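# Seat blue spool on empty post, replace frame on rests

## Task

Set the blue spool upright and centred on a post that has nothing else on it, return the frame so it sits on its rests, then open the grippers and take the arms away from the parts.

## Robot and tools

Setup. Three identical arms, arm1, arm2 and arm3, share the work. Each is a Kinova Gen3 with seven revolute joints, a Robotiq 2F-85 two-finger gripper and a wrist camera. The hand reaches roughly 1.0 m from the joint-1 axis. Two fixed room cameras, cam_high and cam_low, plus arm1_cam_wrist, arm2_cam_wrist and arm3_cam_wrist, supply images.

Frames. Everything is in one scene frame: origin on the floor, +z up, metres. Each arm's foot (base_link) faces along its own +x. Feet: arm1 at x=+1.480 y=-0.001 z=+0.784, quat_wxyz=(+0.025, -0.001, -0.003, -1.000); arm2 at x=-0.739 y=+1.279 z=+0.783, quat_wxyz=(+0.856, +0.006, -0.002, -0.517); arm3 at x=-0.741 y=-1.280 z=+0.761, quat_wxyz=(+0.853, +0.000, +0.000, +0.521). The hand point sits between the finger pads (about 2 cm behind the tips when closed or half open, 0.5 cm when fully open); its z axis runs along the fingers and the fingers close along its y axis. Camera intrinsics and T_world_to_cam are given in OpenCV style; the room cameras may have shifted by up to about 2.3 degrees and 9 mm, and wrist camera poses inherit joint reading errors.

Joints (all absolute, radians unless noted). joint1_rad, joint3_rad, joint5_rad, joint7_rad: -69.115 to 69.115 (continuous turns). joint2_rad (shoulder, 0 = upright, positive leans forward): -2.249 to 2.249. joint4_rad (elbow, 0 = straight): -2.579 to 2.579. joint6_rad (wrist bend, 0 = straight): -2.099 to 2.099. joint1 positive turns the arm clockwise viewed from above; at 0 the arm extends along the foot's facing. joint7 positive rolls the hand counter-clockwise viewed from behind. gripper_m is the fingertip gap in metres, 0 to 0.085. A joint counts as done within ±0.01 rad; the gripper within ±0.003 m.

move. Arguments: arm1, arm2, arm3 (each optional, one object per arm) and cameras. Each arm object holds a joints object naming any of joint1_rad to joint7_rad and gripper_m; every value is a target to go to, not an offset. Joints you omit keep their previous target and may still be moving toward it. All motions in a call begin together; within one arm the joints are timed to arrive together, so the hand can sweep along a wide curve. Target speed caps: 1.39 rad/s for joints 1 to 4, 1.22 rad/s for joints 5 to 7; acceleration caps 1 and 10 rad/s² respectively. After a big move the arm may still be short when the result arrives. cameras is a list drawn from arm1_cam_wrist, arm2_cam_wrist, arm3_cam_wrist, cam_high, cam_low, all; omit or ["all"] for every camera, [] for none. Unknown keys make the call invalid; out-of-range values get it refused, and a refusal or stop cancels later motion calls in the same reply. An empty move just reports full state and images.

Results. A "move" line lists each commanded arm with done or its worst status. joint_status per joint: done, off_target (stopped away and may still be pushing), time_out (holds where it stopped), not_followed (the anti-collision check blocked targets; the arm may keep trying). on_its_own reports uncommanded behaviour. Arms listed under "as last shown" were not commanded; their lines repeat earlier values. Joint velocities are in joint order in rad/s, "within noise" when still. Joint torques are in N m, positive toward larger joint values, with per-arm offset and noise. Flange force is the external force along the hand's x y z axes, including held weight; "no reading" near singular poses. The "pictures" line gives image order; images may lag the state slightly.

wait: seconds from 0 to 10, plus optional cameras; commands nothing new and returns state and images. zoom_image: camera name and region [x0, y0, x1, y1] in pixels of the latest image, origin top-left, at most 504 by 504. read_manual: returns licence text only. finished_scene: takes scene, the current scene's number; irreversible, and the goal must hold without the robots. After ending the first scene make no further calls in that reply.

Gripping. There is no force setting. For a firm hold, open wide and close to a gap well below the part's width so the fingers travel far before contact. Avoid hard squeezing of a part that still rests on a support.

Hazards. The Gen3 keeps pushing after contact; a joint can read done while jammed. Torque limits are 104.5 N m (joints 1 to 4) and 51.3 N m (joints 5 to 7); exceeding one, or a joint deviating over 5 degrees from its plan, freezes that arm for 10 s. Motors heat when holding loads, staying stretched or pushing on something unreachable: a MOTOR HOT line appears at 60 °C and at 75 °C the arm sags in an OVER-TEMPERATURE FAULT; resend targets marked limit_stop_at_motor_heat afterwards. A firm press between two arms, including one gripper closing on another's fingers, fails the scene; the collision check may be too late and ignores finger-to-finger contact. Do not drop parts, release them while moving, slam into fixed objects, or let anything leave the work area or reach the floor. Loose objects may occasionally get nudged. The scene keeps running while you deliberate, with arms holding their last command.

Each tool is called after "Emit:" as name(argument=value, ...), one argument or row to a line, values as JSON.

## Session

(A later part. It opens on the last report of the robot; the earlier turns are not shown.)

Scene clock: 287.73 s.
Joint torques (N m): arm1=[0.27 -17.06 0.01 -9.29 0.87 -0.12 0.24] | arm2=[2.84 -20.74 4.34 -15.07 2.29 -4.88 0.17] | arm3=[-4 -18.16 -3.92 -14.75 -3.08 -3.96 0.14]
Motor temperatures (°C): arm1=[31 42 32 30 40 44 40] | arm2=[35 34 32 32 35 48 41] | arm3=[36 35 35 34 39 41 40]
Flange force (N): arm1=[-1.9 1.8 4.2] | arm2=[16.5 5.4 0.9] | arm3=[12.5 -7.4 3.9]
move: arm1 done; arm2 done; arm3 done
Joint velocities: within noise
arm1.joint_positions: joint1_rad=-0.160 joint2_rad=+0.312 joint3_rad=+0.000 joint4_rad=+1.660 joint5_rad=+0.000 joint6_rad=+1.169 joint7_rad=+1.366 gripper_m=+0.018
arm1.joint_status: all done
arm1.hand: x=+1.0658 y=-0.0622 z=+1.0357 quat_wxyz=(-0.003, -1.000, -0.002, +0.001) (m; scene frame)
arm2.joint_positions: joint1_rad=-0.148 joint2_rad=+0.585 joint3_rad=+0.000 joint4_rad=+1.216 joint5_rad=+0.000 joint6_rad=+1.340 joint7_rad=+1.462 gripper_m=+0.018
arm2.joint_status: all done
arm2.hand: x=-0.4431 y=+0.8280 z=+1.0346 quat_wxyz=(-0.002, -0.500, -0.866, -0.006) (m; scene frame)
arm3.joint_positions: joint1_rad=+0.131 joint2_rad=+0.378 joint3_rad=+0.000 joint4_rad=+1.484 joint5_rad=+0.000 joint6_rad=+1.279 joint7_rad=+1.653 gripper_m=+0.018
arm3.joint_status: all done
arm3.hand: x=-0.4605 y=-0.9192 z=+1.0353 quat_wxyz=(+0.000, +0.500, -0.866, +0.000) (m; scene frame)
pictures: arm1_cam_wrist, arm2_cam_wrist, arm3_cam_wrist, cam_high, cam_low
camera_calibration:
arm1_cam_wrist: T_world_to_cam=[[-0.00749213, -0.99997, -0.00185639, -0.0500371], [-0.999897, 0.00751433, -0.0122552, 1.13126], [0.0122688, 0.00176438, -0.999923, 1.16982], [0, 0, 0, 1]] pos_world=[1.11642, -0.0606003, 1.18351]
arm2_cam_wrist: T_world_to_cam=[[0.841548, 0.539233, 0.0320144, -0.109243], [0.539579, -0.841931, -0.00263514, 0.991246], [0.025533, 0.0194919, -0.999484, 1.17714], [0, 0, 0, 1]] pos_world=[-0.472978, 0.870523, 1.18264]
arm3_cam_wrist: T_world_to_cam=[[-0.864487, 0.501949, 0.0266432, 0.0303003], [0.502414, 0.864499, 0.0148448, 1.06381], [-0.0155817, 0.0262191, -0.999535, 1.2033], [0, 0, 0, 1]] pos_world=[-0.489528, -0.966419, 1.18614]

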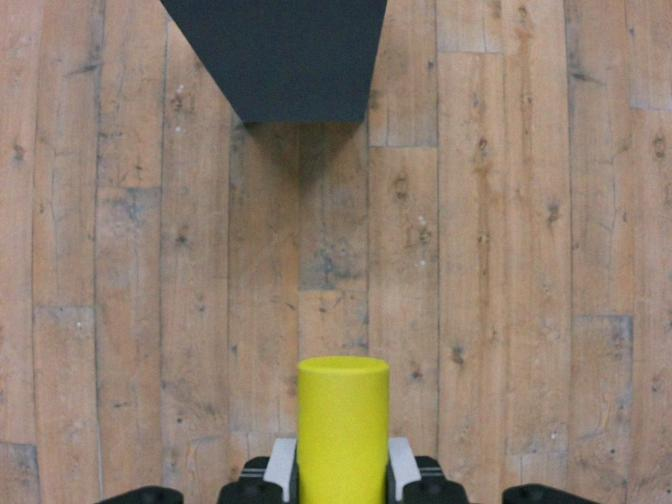

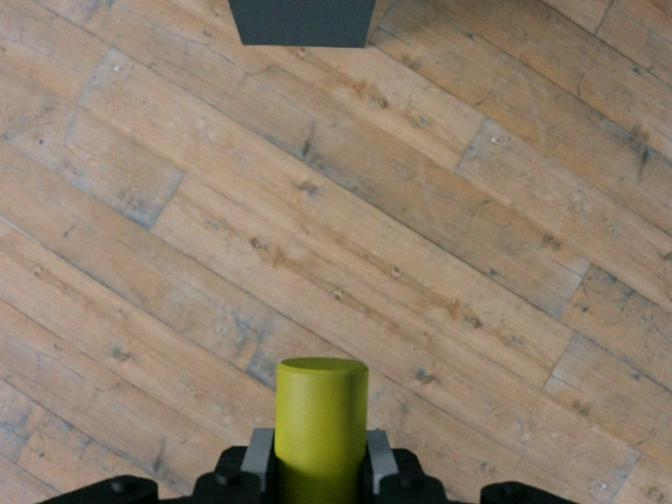

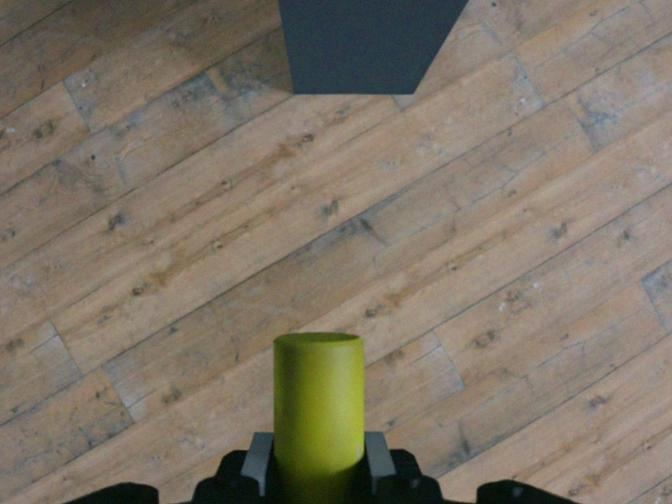

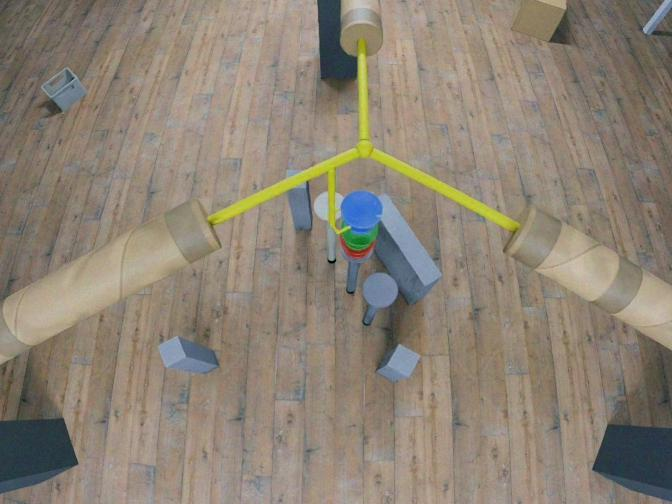

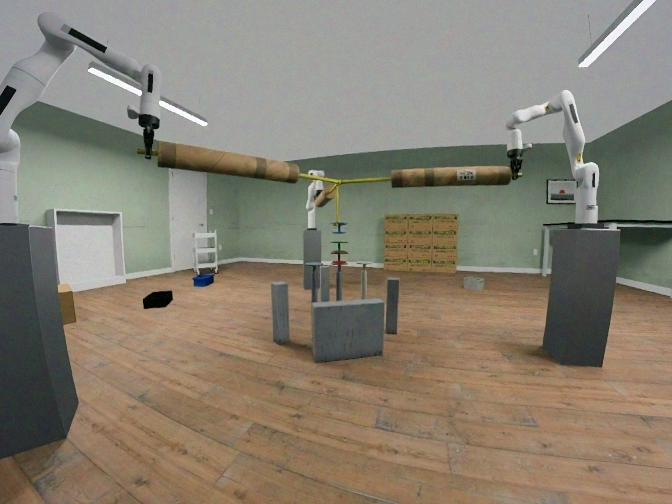

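Emit:
move(
  arm1={"joints":{"joint1_rad":-0.2086,"joint2_rad":0.4856,"joint4_rad":1.3909,"joint6_rad":1.2651,"joint7_rad":1.317}},
  arm2={"joints":{"joint1_rad":0.0044,"joint2_rad":0.5849,"joint4_rad":1.215,"joint6_rad":1.3417,"joint7_rad":1.6146}},
  arm3={"joints":{"joint1_rad":0.0372,"joint2_rad":0.211,"joint4_rad":1.7206,"joint6_rad":1.21,"joint7_rad":1.5588}},
  cameras=["cam_high","cam_low"],
)

Emit:
move(
  arm1={"joints":{"joint1_rad":-0.2442,"joint2_rad":0.68,"joint4_rad":1.0495,"joint6_rad":1.4121,"joint7_rad":1.2815}},
  arm2={"joints":{"joint1_rad":0.1541,"joint2_rad":0.6154,"joint4_rad":1.1604,"joint6_rad":1.3658,"joint7_rad":1.7644}},
  arm3={"joints":{"joint1_rad":-0.0996,"joint2_rad":0.0506,"joint4_rad":1.911,"joint6_rad":1.18,"joint7_rad":1.422}},
)

Emit:
zoom_image(
  camera="cam_low",
  region=[280, 190, 380, 290],
)

Emit:
zoom_image(
  camera="cam_high",
  region=[290, 180, 440, 340],
)

Scene clock: 309.77 s.
Joint torques (N m): arm1=[0.16 -20.69 -0.04 -7.58 0.71 1.51 0.25] | arm2=[2.52 -20.78 4.06 -15.28 2.26 -5.03 0.15] | arm3=[-3.77 -14.45 -4.04 -14.44 -3.44 -3.71 0.16]
Motor temperatures (°C): arm1=[31 42 32 30 40 44 40] | arm2=[35 34 32 32 35 48 41] | arm3=[36 35 35 34 39 41 40]
Flange force (N): arm1=[-7.0 2.7 4.2] | arm2=[16.1 7.3 1.0] | arm3=[11.0 -9.7 3.9]
move: arm1 done; arm2 done; arm3 done
TORQUE WARNING: arm1's joint6_rad reached its warning level (29.4 N m). A warning alone does not stop the arm.
Joint velocities: within noise
arm1.joint_positions: joint1_rad=-0.209 joint2_rad=+0.486 joint3_rad=+0.000 joint4_rad=+1.391 joint5_rad=+0.000 joint6_rad=+1.265 joint7_rad=+1.317 gripper_m=+0.018
arm1.joint_status: all done
arm1.hand: x=+0.9944 y=-0.1021 z=+1.0360 quat_wxyz=(-0.003, -1.000, -0.002, +0.001) (m; scene frame)
arm2.joint_positions: joint1_rad=+0.004 joint2_rad=+0.585 joint3_rad=+0.000 joint4_rad=+1.215 joint5_rad=+0.000 joint6_rad=+1.342 joint7_rad=+1.615 gripper_m=+0.018
arm2.joint_status: all done
arm2.hand: x=-0.5147 y=+0.7879 z=+1.0341 quat_wxyz=(-0.002, -0.500, -0.866, -0.006) (m; scene frame)
arm3.joint_positions: joint1_rad=+0.037 joint2_rad=+0.211 joint3_rad=+0.000 joint4_rad=+1.721 joint5_rad=+0.000 joint6_rad=+1.210 joint7_rad=+1.559 gripper_m=+0.018
arm3.joint_status: all done
arm3.hand: x=-0.5321 y=-0.9591 z=+1.0352 quat_wxyz=(+0.000, +0.500, -0.866, +0.000) (m; scene frame)
pictures: cam_high, cam_low

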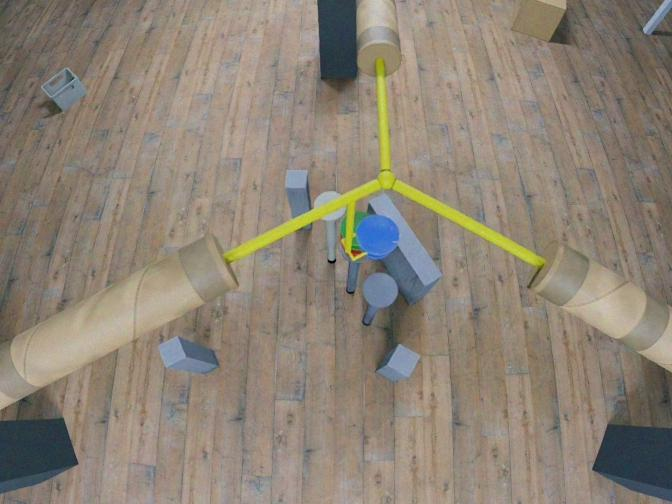

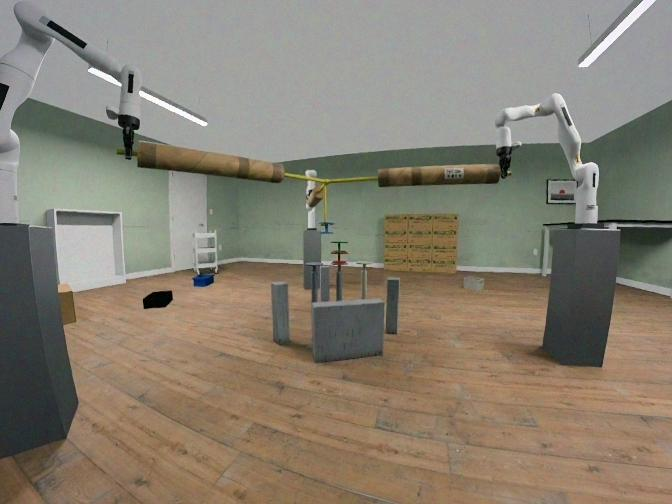

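Scene clock: 311.30 s.
Joint torques (N m): arm1=[-1.37 -23.85 -1.02 -7.12 0.07 2.51 0.37] | arm2=[1.89 -21.42 3.56 -14.11 1.9 -4.16 0.22] | arm3=[-2.29 -11.05 -2.78 -14.51 -2.67 -3.77 0.22]
Motor temperatures (°C): arm1=[31 42 32 30 40 45 40] | arm2=[35 34 32 32 35 48 41] | arm3=[36 35 35 34 39 41 40]
Flange force (N): arm1=[-9.1 1.1 3.9] | arm2=[11.9 7.7 1.0] | arm3=[9.8 -8.6 4.0]
move: arm1 done; arm2 done; arm3 done
TORQUE WARNING: arm1's joint6_rad reached its warning level (29.4 N m). A warning alone does not stop the arm.
Joint velocities: within noise
arm1.joint_positions: joint1_rad=-0.244 joint2_rad=+0.680 joint3_rad=+0.000 joint4_rad=+1.050 joint5_rad=+0.000 joint6_rad=+1.412 joint7_rad=+1.282 gripper_m=+0.018
arm1.joint_status: all done
arm1.hand: x=+0.9230 y=-0.1421 z=+1.0362 quat_wxyz=(-0.003, -1.000, -0.002, +0.000) (m; scene frame)
arm2.joint_positions: joint1_rad=+0.154 joint2_rad=+0.615 joint3_rad=+0.000 joint4_rad=+1.160 joint5_rad=+0.000 joint6_rad=+1.366 joint7_rad=+1.764 gripper_m=+0.018
arm2.joint_status: all done
arm2.hand: x=-0.5862 y=+0.7481 z=+1.0333 quat_wxyz=(-0.002, -0.500, -0.866, -0.006) (m; scene frame)
arm3.joint_positions: joint1_rad=-0.100 joint2_rad=+0.051 joint3_rad=+0.000 joint4_rad=+1.911 joint5_rad=+0.000 joint6_rad=+1.180 joint7_rad=+1.422 gripper_m=+0.018
arm3.joint_status: all done
arm3.hand: x=-0.6036 y=-0.9991 z=+1.0352 quat_wxyz=(+0.000, +0.500, -0.866, +0.000) (m; scene frame)
pictures: arm1_cam_wrist, arm2_cam_wrist, arm3_cam_wrist, cam_high, cam_low
camera_calibration:
arm1_cam_wrist: T_world_to_cam=[[-0.00769028, -0.999969, -0.00196074, -0.130787], [-0.999891, 0.00771431, -0.0125548, 0.989361], [0.0125696, 0.00186398, -0.999919, 1.17193], [0, 0, 0, 1]] pos_world=[0.973517, -0.140599, 1.184]
arm2_cam_wrist: T_world_to_cam=[[0.841548, 0.539233, 0.0320144, 0.0543661], [0.539579, -0.841931, -0.00263514, 1.0011], [0.025533, 0.0194919, -0.999484, 1.18095], [0, 0, 0, 1]] pos_world=[-0.616078, 0.790523, 1.18124]
arm3_cam_wrist: T_world_to_cam=[[-0.864574, 0.501801, 0.0265929, -0.0534005], [0.502263, 0.864589, 0.014762, 1.20496], [-0.0155844, 0.0261195, -0.999537, 1.20296], [0, 0, 0, 1]] pos_world=[-0.632629, -1.04642, 1.18604]

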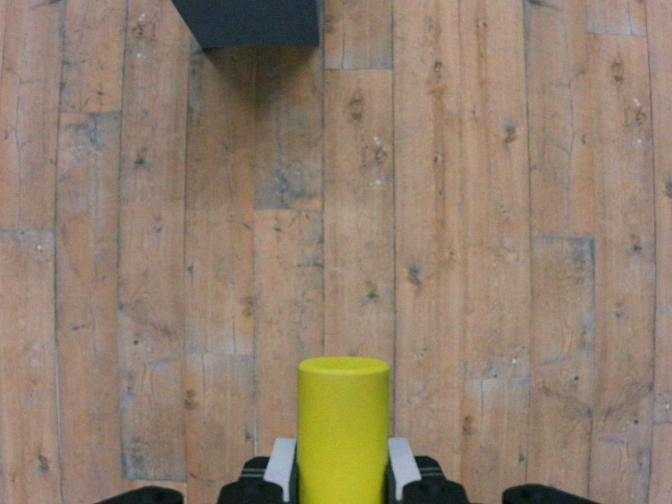

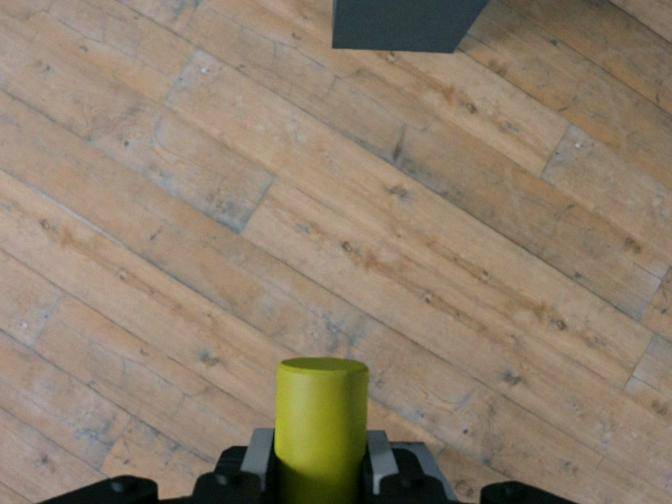

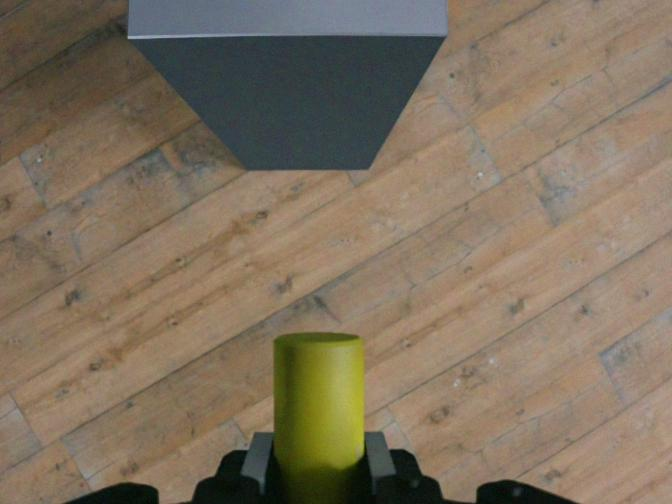

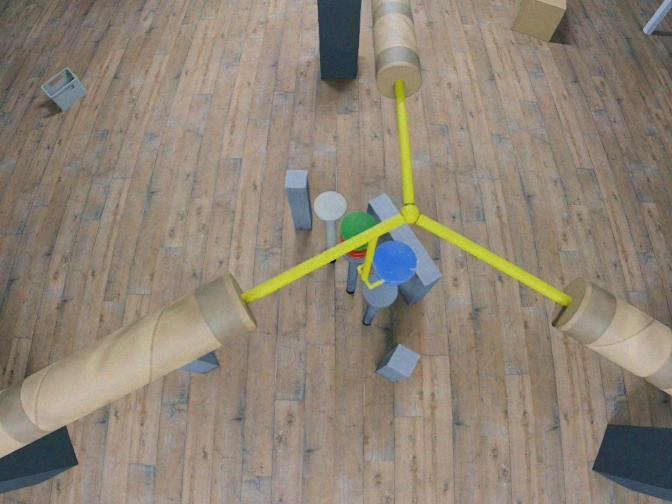

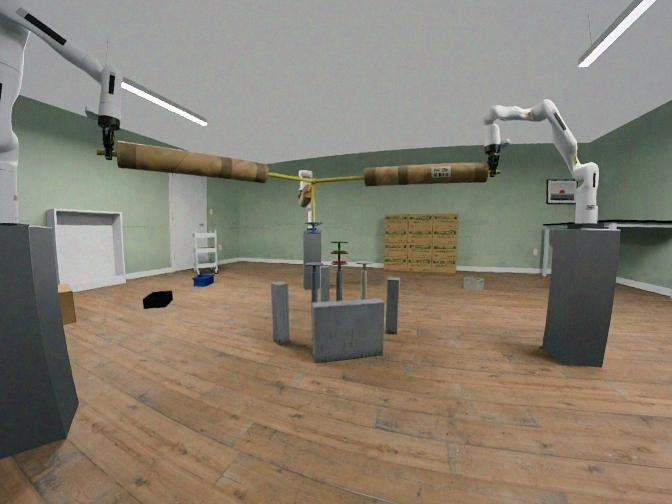

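Scaled by 5.040 from the camera's 672x504 image, which has a finer 960x720 frame.

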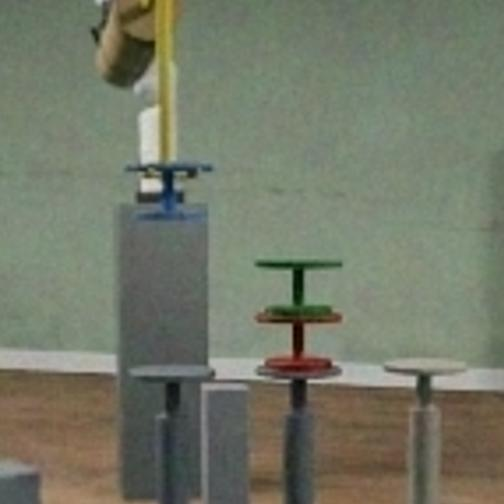

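Scaled by 3.150 from the camera's 672x504 image, which has a finer 960x720 frame.

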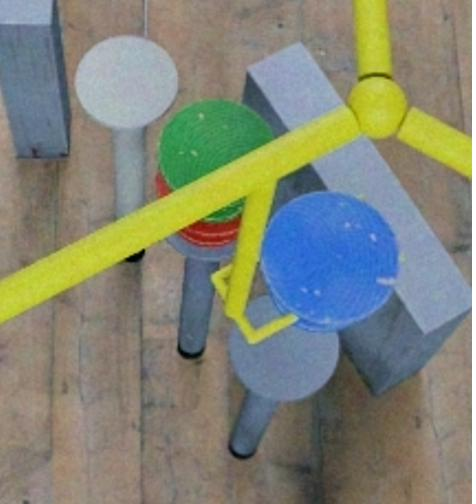

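Emit:
move(
  arm1={"joints":{"joint1_rad":-0.2361,"joint2_rad":0.8017,"joint4_rad":1.3036,"joint6_rad":1.0363,"joint7_rad":1.2896}},
  arm2={"joints":{"joint1_rad":0.1494,"joint2_rad":0.7439,"joint4_rad":1.4162,"joint6_rad":0.9815,"joint7_rad":1.7596}},
  arm3={"joints":{"joint1_rad":-0.1024,"joint2_rad":0.2954,"joint4_rad":2.1795,"joint6_rad":0.6667,"joint7_rad":1.4191}},
)

Emit:
zoom_image(
  camera="cam_low",
  region=[280, 220, 360, 300],
)

Emit:
zoom_image(
  camera="cam_high",
  region=[310, 200, 440, 340],
)

Scene clock: 341.87 s.
Joint torques (N m): arm1=[-2.44 -26.02 -1.8 -11.32 -0.23 -1.93 0.3] | arm2=[-1.41 -21.32 0.6 -6.98 -0.13 0.56 0.18] | arm3=[2.35 -13.93 1.82 -9.11 1.04 -1.92 0.2]
Motor temperatures (°C): arm1=[31 43 32 30 40 45 40] | arm2=[35 35 32 32 35 48 41] | arm3=[36 35 35 34 39 41 40]
Flange force (N): arm1=[2.7 -3.8 4.1] | arm2=[-1.1 -1.8 1.0] | arm3=[5.0 6.8 3.8]
move: arm1 done; arm2 done; arm3 done
TORQUE WARNING: arm3's joint6_rad reached its warning level (29.4 N m). A warning alone does not stop the arm.
Joint velocities: within noise
arm1.joint_positions: joint1_rad=-0.236 joint2_rad=+0.802 joint3_rad=+0.000 joint4_rad=+1.304 joint5_rad=+0.000 joint6_rad=+1.036 joint7_rad=+1.290 gripper_m=+0.018
arm1.joint_status: all done
arm1.hand: x=+0.9235 y=-0.1378 z=+0.8913 quat_wxyz=(-0.003, -1.000, -0.002, +0.001) (m; scene frame)
arm2.joint_positions: joint1_rad=+0.149 joint2_rad=+0.744 joint3_rad=+0.000 joint4_rad=+1.416 joint5_rad=+0.000 joint6_rad=+0.981 joint7_rad=+1.760 gripper_m=+0.018
arm2.joint_status: all done
arm2.hand: x=-0.5838 y=+0.7542 z=+0.8887 quat_wxyz=(-0.002, -0.500, -0.866, -0.006) (m; scene frame)
arm3.joint_positions: joint1_rad=-0.102 joint2_rad=+0.295 joint3_rad=+0.000 joint4_rad=+2.179 joint5_rad=+0.000 joint6_rad=+0.667 joint7_rad=+1.419 gripper_m=+0.018
arm3.joint_status: all done
arm3.hand: x=-0.6024 y=-0.9941 z=+0.8902 quat_wxyz=(+0.000, +0.500, -0.866, +0.000) (m; scene frame)
pictures: arm1_cam_wrist, arm2_cam_wrist, arm3_cam_wrist, cam_high, cam_low
camera_calibration:
arm1_cam_wrist: T_world_to_cam=[[-0.00769227, -0.999969, -0.00185689, -0.126772], [-0.999898, 0.00771411, -0.0120557, 0.987695], [0.0120696, 0.00176396, -0.999926, 1.02751], [0, 0, 0, 1]] pos_world=[0.974217, -0.136199, 1.03911]
arm2_cam_wrist: T_world_to_cam=[[0.841499, 0.539311, 0.0319902, 0.0536193], [0.53965, -0.841886, -0.0024096, 1.00434], [0.0256326, 0.0192912, -0.999485, 1.03647], [0, 0, 0, 1]] pos_world=[-0.613678, 0.796624, 1.03664]
arm3_cam_wrist: T_world_to_cam=[[-0.86449, 0.501946, 0.0266069, -0.0508293], [0.502412, 0.864499, 0.0149816, 1.20195], [-0.0154817, 0.0263191, -0.999534, 1.05829], [0, 0, 0, 1]] pos_world=[-0.631429, -1.04142, 1.04114]

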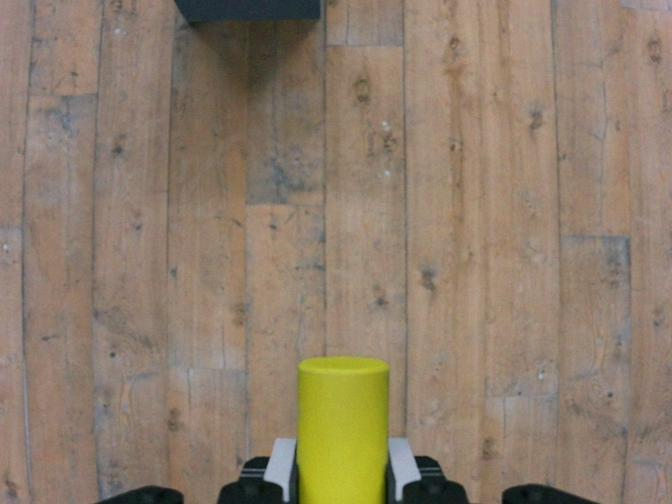

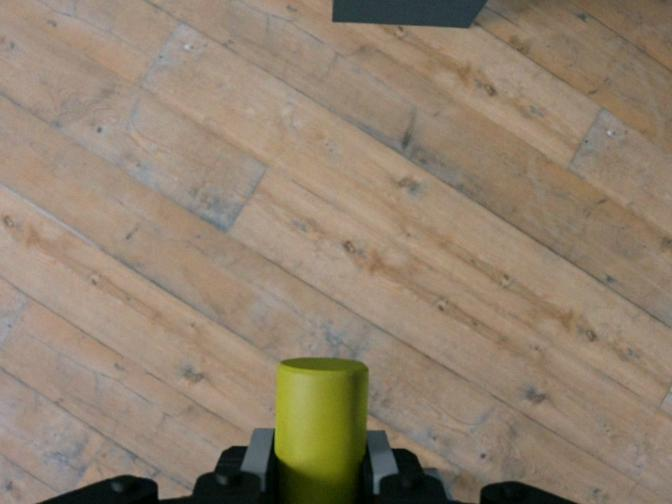

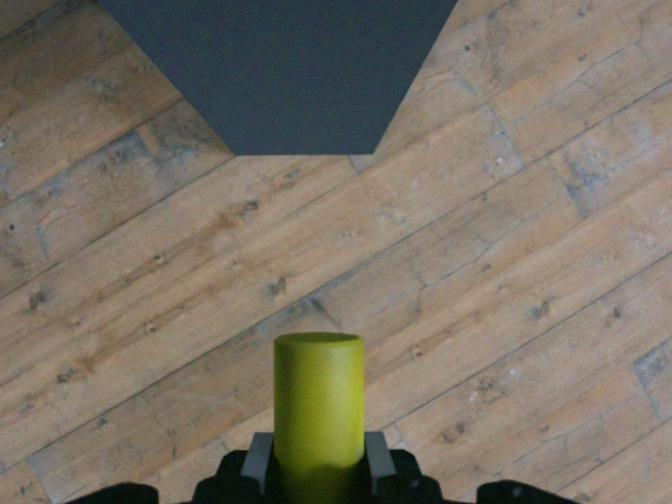

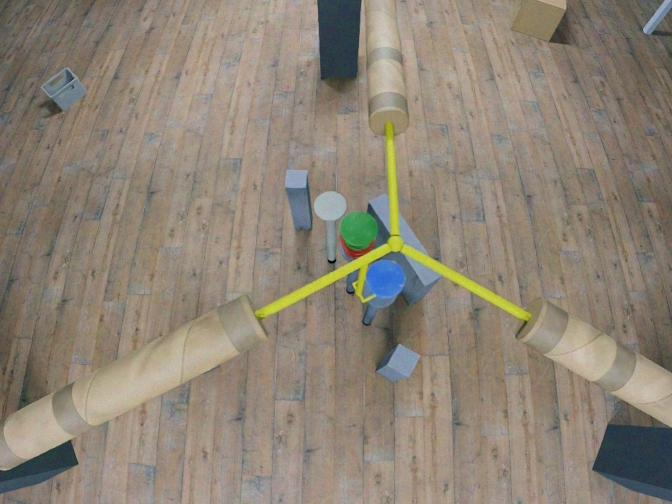

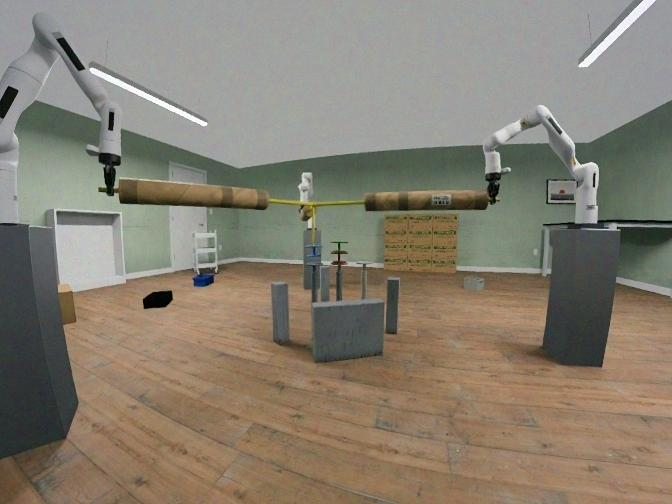

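Scaled by 6.300 from the camera's 672x504 image, which has a finer 960x720 frame.

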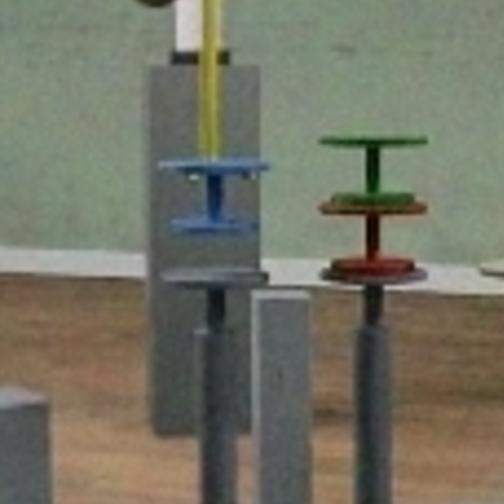

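Scaled by 3.600 from the camera's 672x504 image, which has a finer 960x720 frame.

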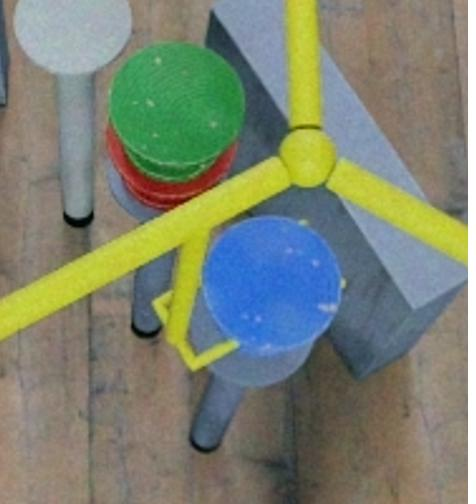

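Emit:
move(
  arm1={"joints":{"joint2_rad":0.851,"joint4_rad":1.3368,"joint6_rad":0.9538}},
  arm2={"joints":{"joint2_rad":0.7963,"joint4_rad":1.449,"joint6_rad":0.8963}},
  arm3={"joints":{"joint2_rad":0.3854,"joint4_rad":2.2272,"joint6_rad":0.529}},
  cameras=[],
)

Emit:
move(
  arm1={"joints":{"joint2_rad":0.8832,"joint4_rad":1.3511,"joint6_rad":0.9073}},
  arm2={"joints":{"joint2_rad":0.8302,"joint4_rad":1.4635,"joint6_rad":0.8479}},
  arm3={"joints":{"joint2_rad":0.4442,"joint4_rad":2.2499,"joint6_rad":0.4475}},
)

Emit:
zoom_image(
  camera="cam_low",
  region=[280, 220, 360, 300],
)

Emit:
zoom_image(
  camera="cam_high",
  region=[310, 200, 440, 340],
)

Scene clock: 358.60 s.
Joint torques (N m): arm1=[-2.82 -26.75 -2.24 -11.52 -0.29 -2.26 0.35] | arm2=[-2.06 -20.7 0.05 -4.2 -0.41 1.82 0.21] | arm3=[3.11 -14.27 2.81 -6.45 1.23 -1.02 0.23]
Motor temperatures (°C): arm1=[31 43 32 30 39 44 40] | arm2=[35 35 32 32 35 47 41] | arm3=[36 34 35 34 39 41 40]
Flange force (N): arm1=[3.7 -4.6 4.3] | arm2=[-5.6 -4.1 0.8] | arm3=[2.6 9.8 4.1]
move: arm1 done; arm2 done; arm3 done
Joint velocities: within noise
arm1.joint_positions: joint1_rad=-0.236 joint2_rad=+0.851 joint3_rad=+0.000 joint4_rad=+1.337 joint5_rad=+0.000 joint6_rad=+0.954 joint7_rad=+1.290 gripper_m=+0.018
arm1.joint_status: all done
arm1.hand: x=+0.9237 y=-0.1380 z=+0.8542 quat_wxyz=(-0.003, -1.000, -0.002, +0.001) (m; scene frame)
arm2.joint_positions: joint1_rad=+0.149 joint2_rad=+0.796 joint3_rad=+0.000 joint4_rad=+1.449 joint5_rad=+0.000 joint6_rad=+0.896 joint7_rad=+1.760 gripper_m=+0.018
arm2.joint_status: all done
arm2.hand: x=-0.5835 y=+0.7545 z=+0.8517 quat_wxyz=(-0.002, -0.500, -0.866, -0.006) (m; scene frame)
arm3.joint_positions: joint1_rad=-0.102 joint2_rad=+0.385 joint3_rad=+0.000 joint4_rad=+2.227 joint5_rad=+0.000 joint6_rad=+0.529 joint7_rad=+1.419 gripper_m=+0.018
arm3.joint_status: all done
arm3.hand: x=-0.6024 y=-0.9943 z=+0.8532 quat_wxyz=(+0.000, +0.500, -0.866, +0.000) (m; scene frame)
pictures: none
No camera images: "cameras" was empty.

Scene clock: 359.43 s.
Joint torques (N m): arm1=[-3.42 -27.33 -2.76 -12.14 -0.48 -2.85 0.36] | arm2=[-2.08 -20.3 0.03 -2.86 -0.42 2.36 0.19] | arm3=[3.76 -14.7 3.69 -5.87 1.35 -1.13 0.17]
Motor temperatures (°C): arm1=[31 43 32 30 39 44 40] | arm2=[35 35 32 32 35 47 41] | arm3=[36 34 35 34 39 41 40]
Flange force (N): arm1=[5.1 -6.0 4.0] | arm2=[-7.6 -4.7 0.7] | arm3=[3.2 11.7 3.7]
move: arm1 done; arm2 done; arm3 done
Joint velocities: within noise
arm1.joint_positions: joint1_rad=-0.236 joint2_rad=+0.883 joint3_rad=+0.000 joint4_rad=+1.351 joint5_rad=+0.000 joint6_rad=+0.907 joint7_rad=+1.290 gripper_m=+0.018
arm1.joint_status: all done
arm1.hand: x=+0.9236 y=-0.1381 z=+0.8322 quat_wxyz=(-0.003, -1.000, -0.002, +0.001) (m; scene frame)
arm2.joint_positions: joint1_rad=+0.149 joint2_rad=+0.830 joint3_rad=+0.000 joint4_rad=+1.464 joint5_rad=+0.000 joint6_rad=+0.848 joint7_rad=+1.760 gripper_m=+0.018
arm2.joint_status: all done
arm2.hand: x=-0.5833 y=+0.7547 z=+0.8297 quat_wxyz=(-0.002, -0.500, -0.866, -0.006) (m; scene frame)
arm3.joint_positions: joint1_rad=-0.102 joint2_rad=+0.444 joint3_rad=+0.000 joint4_rad=+2.250 joint5_rad=+0.000 joint6_rad=+0.448 joint7_rad=+1.419 gripper_m=+0.018
arm3.joint_status: all done
arm3.hand: x=-0.6024 y=-0.9942 z=+0.8312 quat_wxyz=(+0.000, +0.500, -0.866, +0.000) (m; scene frame)
pictures: arm1_cam_wrist, arm2_cam_wrist, arm3_cam_wrist, cam_high, cam_low
camera_calibration:
arm1_cam_wrist: T_world_to_cam=[[-0.0076919, -0.999969, -0.00185843, -0.12718], [-0.999895, 0.00771411, -0.0122556, 0.987179], [0.0122696, 0.00176397, -0.999923, 0.968217], [0, 0, 0, 1]] pos_world=[0.974217, -0.136499, 0.980005]
arm2_cam_wrist: T_world_to_cam=[[0.841502, 0.539305, 0.0320139, 0.0547454], [0.539651, -0.841885, -0.00263207, 1.00465], [0.0255326, 0.0194912, -0.999484, 0.977252], [0, 0, 0, 1]] pos_world=[-0.613178, 0.797223, 0.97764]
arm3_cam_wrist: T_world_to_cam=[[-0.864487, 0.501949, 0.0266432, -0.0492387], [0.502414, 0.864499, 0.0148448, 1.20305], [-0.0155817, 0.0262191, -0.999535, 0.99915], [0, 0, 0, 1]] pos_world=[-0.631428, -1.04152, 0.982138]

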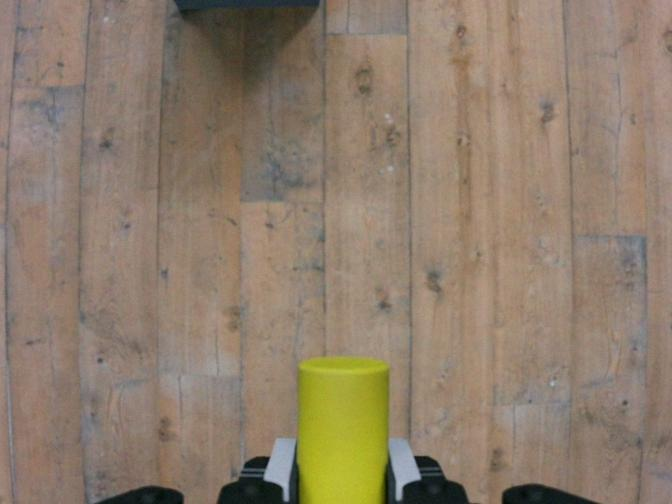

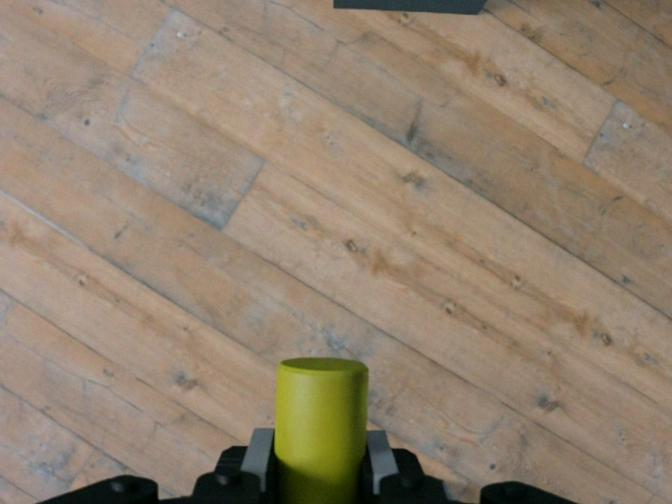

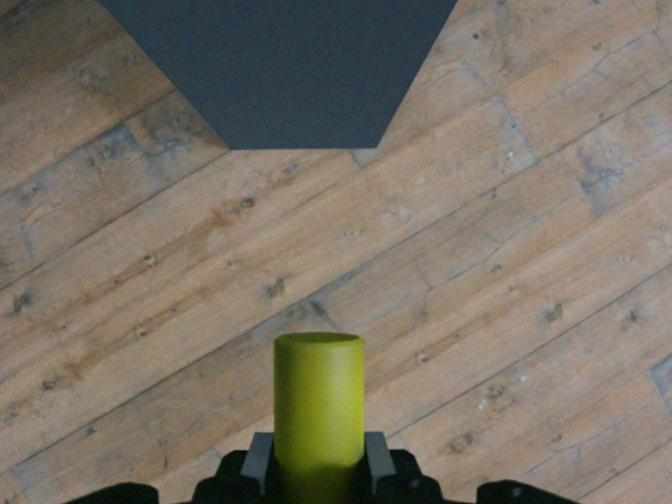

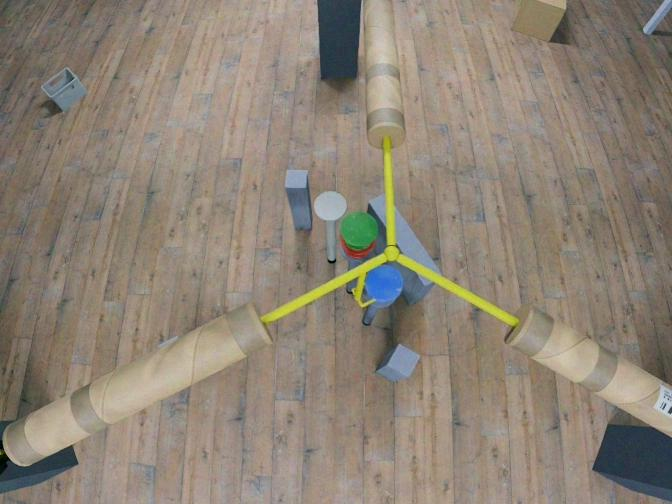

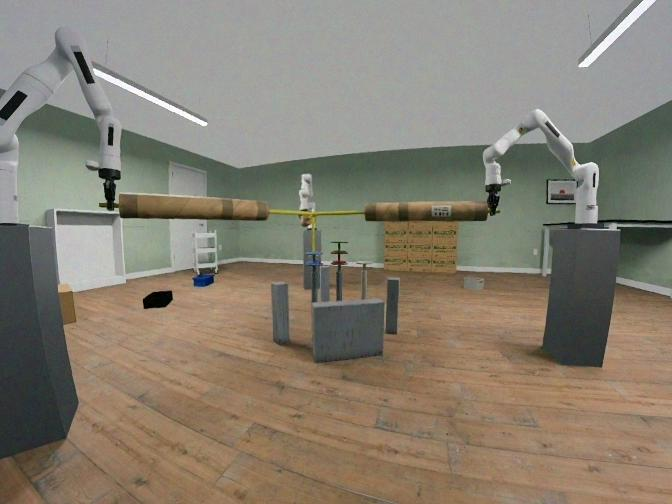

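Scaled by 6.300 from the camera's 672x504 image, which has a finer 960x720 frame.

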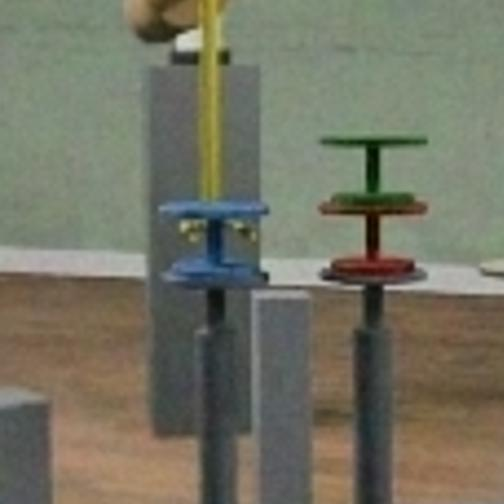

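Scaled by 3.600 from the camera's 672x504 image, which has a finer 960x720 frame.

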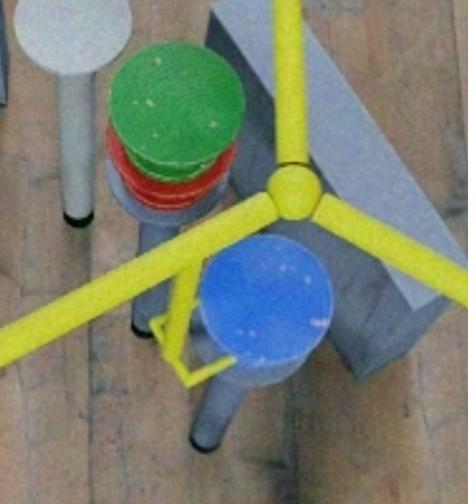

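Emit:
move(
  arm1={"joints":{"joint1_rad":-0.1454,"joint2_rad":0.9197,"joint4_rad":1.2718,"joint6_rad":0.9501,"joint7_rad":1.38}},
  arm2={"joints":{"joint1_rad":0.1703,"joint2_rad":0.7384,"joint4_rad":1.6729,"joint6_rad":0.7303,"joint7_rad":1.7806}},
  arm3={"joints":{"joint1_rad":-0.2244,"joint2_rad":0.4909,"joint4_rad":2.1444,"joint6_rad":0.5063,"joint7_rad":1.2971}},
  cameras=["cam_high","cam_low"],
)

Emit:
zoom_image(
  camera="cam_low",
  region=[280, 220, 360, 300],
)

Emit:
zoom_image(
  camera="cam_high",
  region=[310, 200, 440, 340],
)

Scene clock: 387.07 s.
Joint torques (N m): arm1=[-2.93 -27.72 -2.34 -11.59 -0.39 -2.37 0.33] | arm2=[-2 -18.71 -0.19 -3.35 -0.43 1.39 0.25] | arm3=[3.55 -15.96 3.41 -6 1.22 -0.88 0.28]
Motor temperatures (°C): arm1=[31 44 32 30 39 44 40] | arm2=[35 35 32 32 35 47 41] | arm3=[36 34 35 34 39 41 40]
Flange force (N): arm1=[4.4 -4.4 4.0] | arm2=[-4.9 -4.3 0.2] | arm3=[3.7 9.8 3.8]
move: arm1 done; arm2 done; arm3 done
TORQUE WARNING: arm2's joint4_rad reached its warning level (56.7 N m). A warning alone does not stop the arm.
Joint velocities: within noise
arm1.joint_positions: joint1_rad=-0.145 joint2_rad=+0.920 joint3_rad=+0.000 joint4_rad=+1.272 joint5_rad=+0.000 joint6_rad=+0.950 joint7_rad=+1.380 gripper_m=+0.018
arm1.joint_status: all done
arm1.hand: x=+0.8961 y=-0.0905 z=+0.8307 quat_wxyz=(-0.003, -1.000, -0.002, +0.001) (m; scene frame)
arm2.joint_positions: joint1_rad=+0.170 joint2_rad=+0.738 joint3_rad=+0.000 joint4_rad=+1.673 joint5_rad=+0.000 joint6_rad=+0.730 joint7_rad=+1.781 gripper_m=+0.018
arm2.joint_status: all done
arm2.hand: x=-0.6107 y=+0.8022 z=+0.8310 quat_wxyz=(-0.002, -0.500, -0.866, -0.006) (m; scene frame)
arm3.joint_positions: joint1_rad=-0.224 joint2_rad=+0.491 joint3_rad=+0.000 joint4_rad=+2.144 joint5_rad=+0.000 joint6_rad=+0.506 joint7_rad=+1.297 gripper_m=+0.018
arm3.joint_status: all done
arm3.hand: x=-0.6299 y=-0.9466 z=+0.8308 quat_wxyz=(+0.000, +0.500, -0.866, +0.000) (m; scene frame)
pictures: cam_high, cam_low

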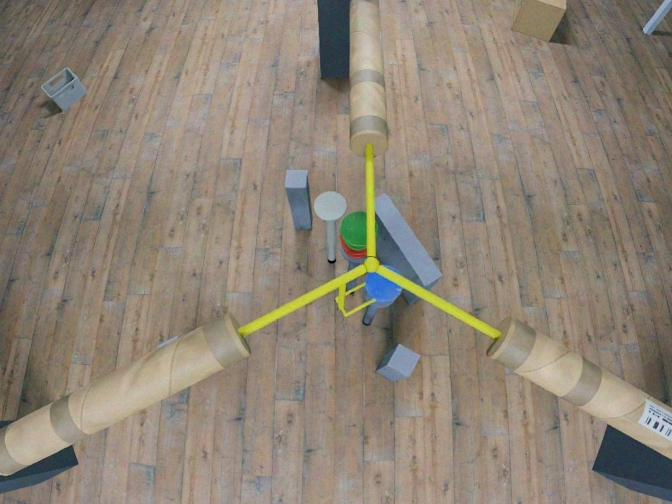

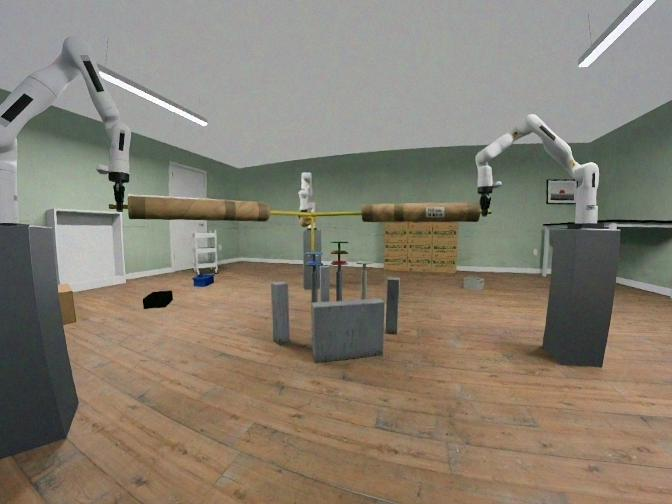

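Scaled by 6.300 from the camera's 672x504 image, which has a finer 960x720 frame.

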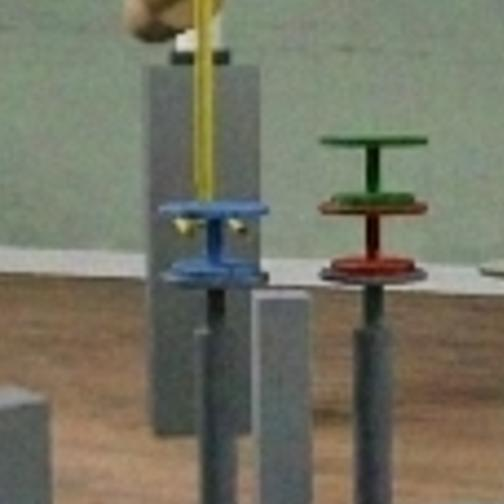

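Scaled by 3.600 from the camera's 672x504 image, which has a finer 960x720 frame.

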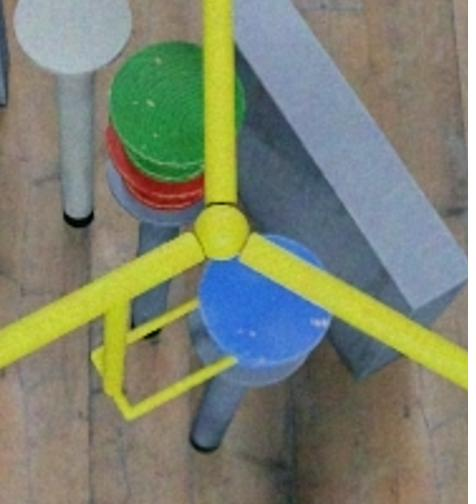

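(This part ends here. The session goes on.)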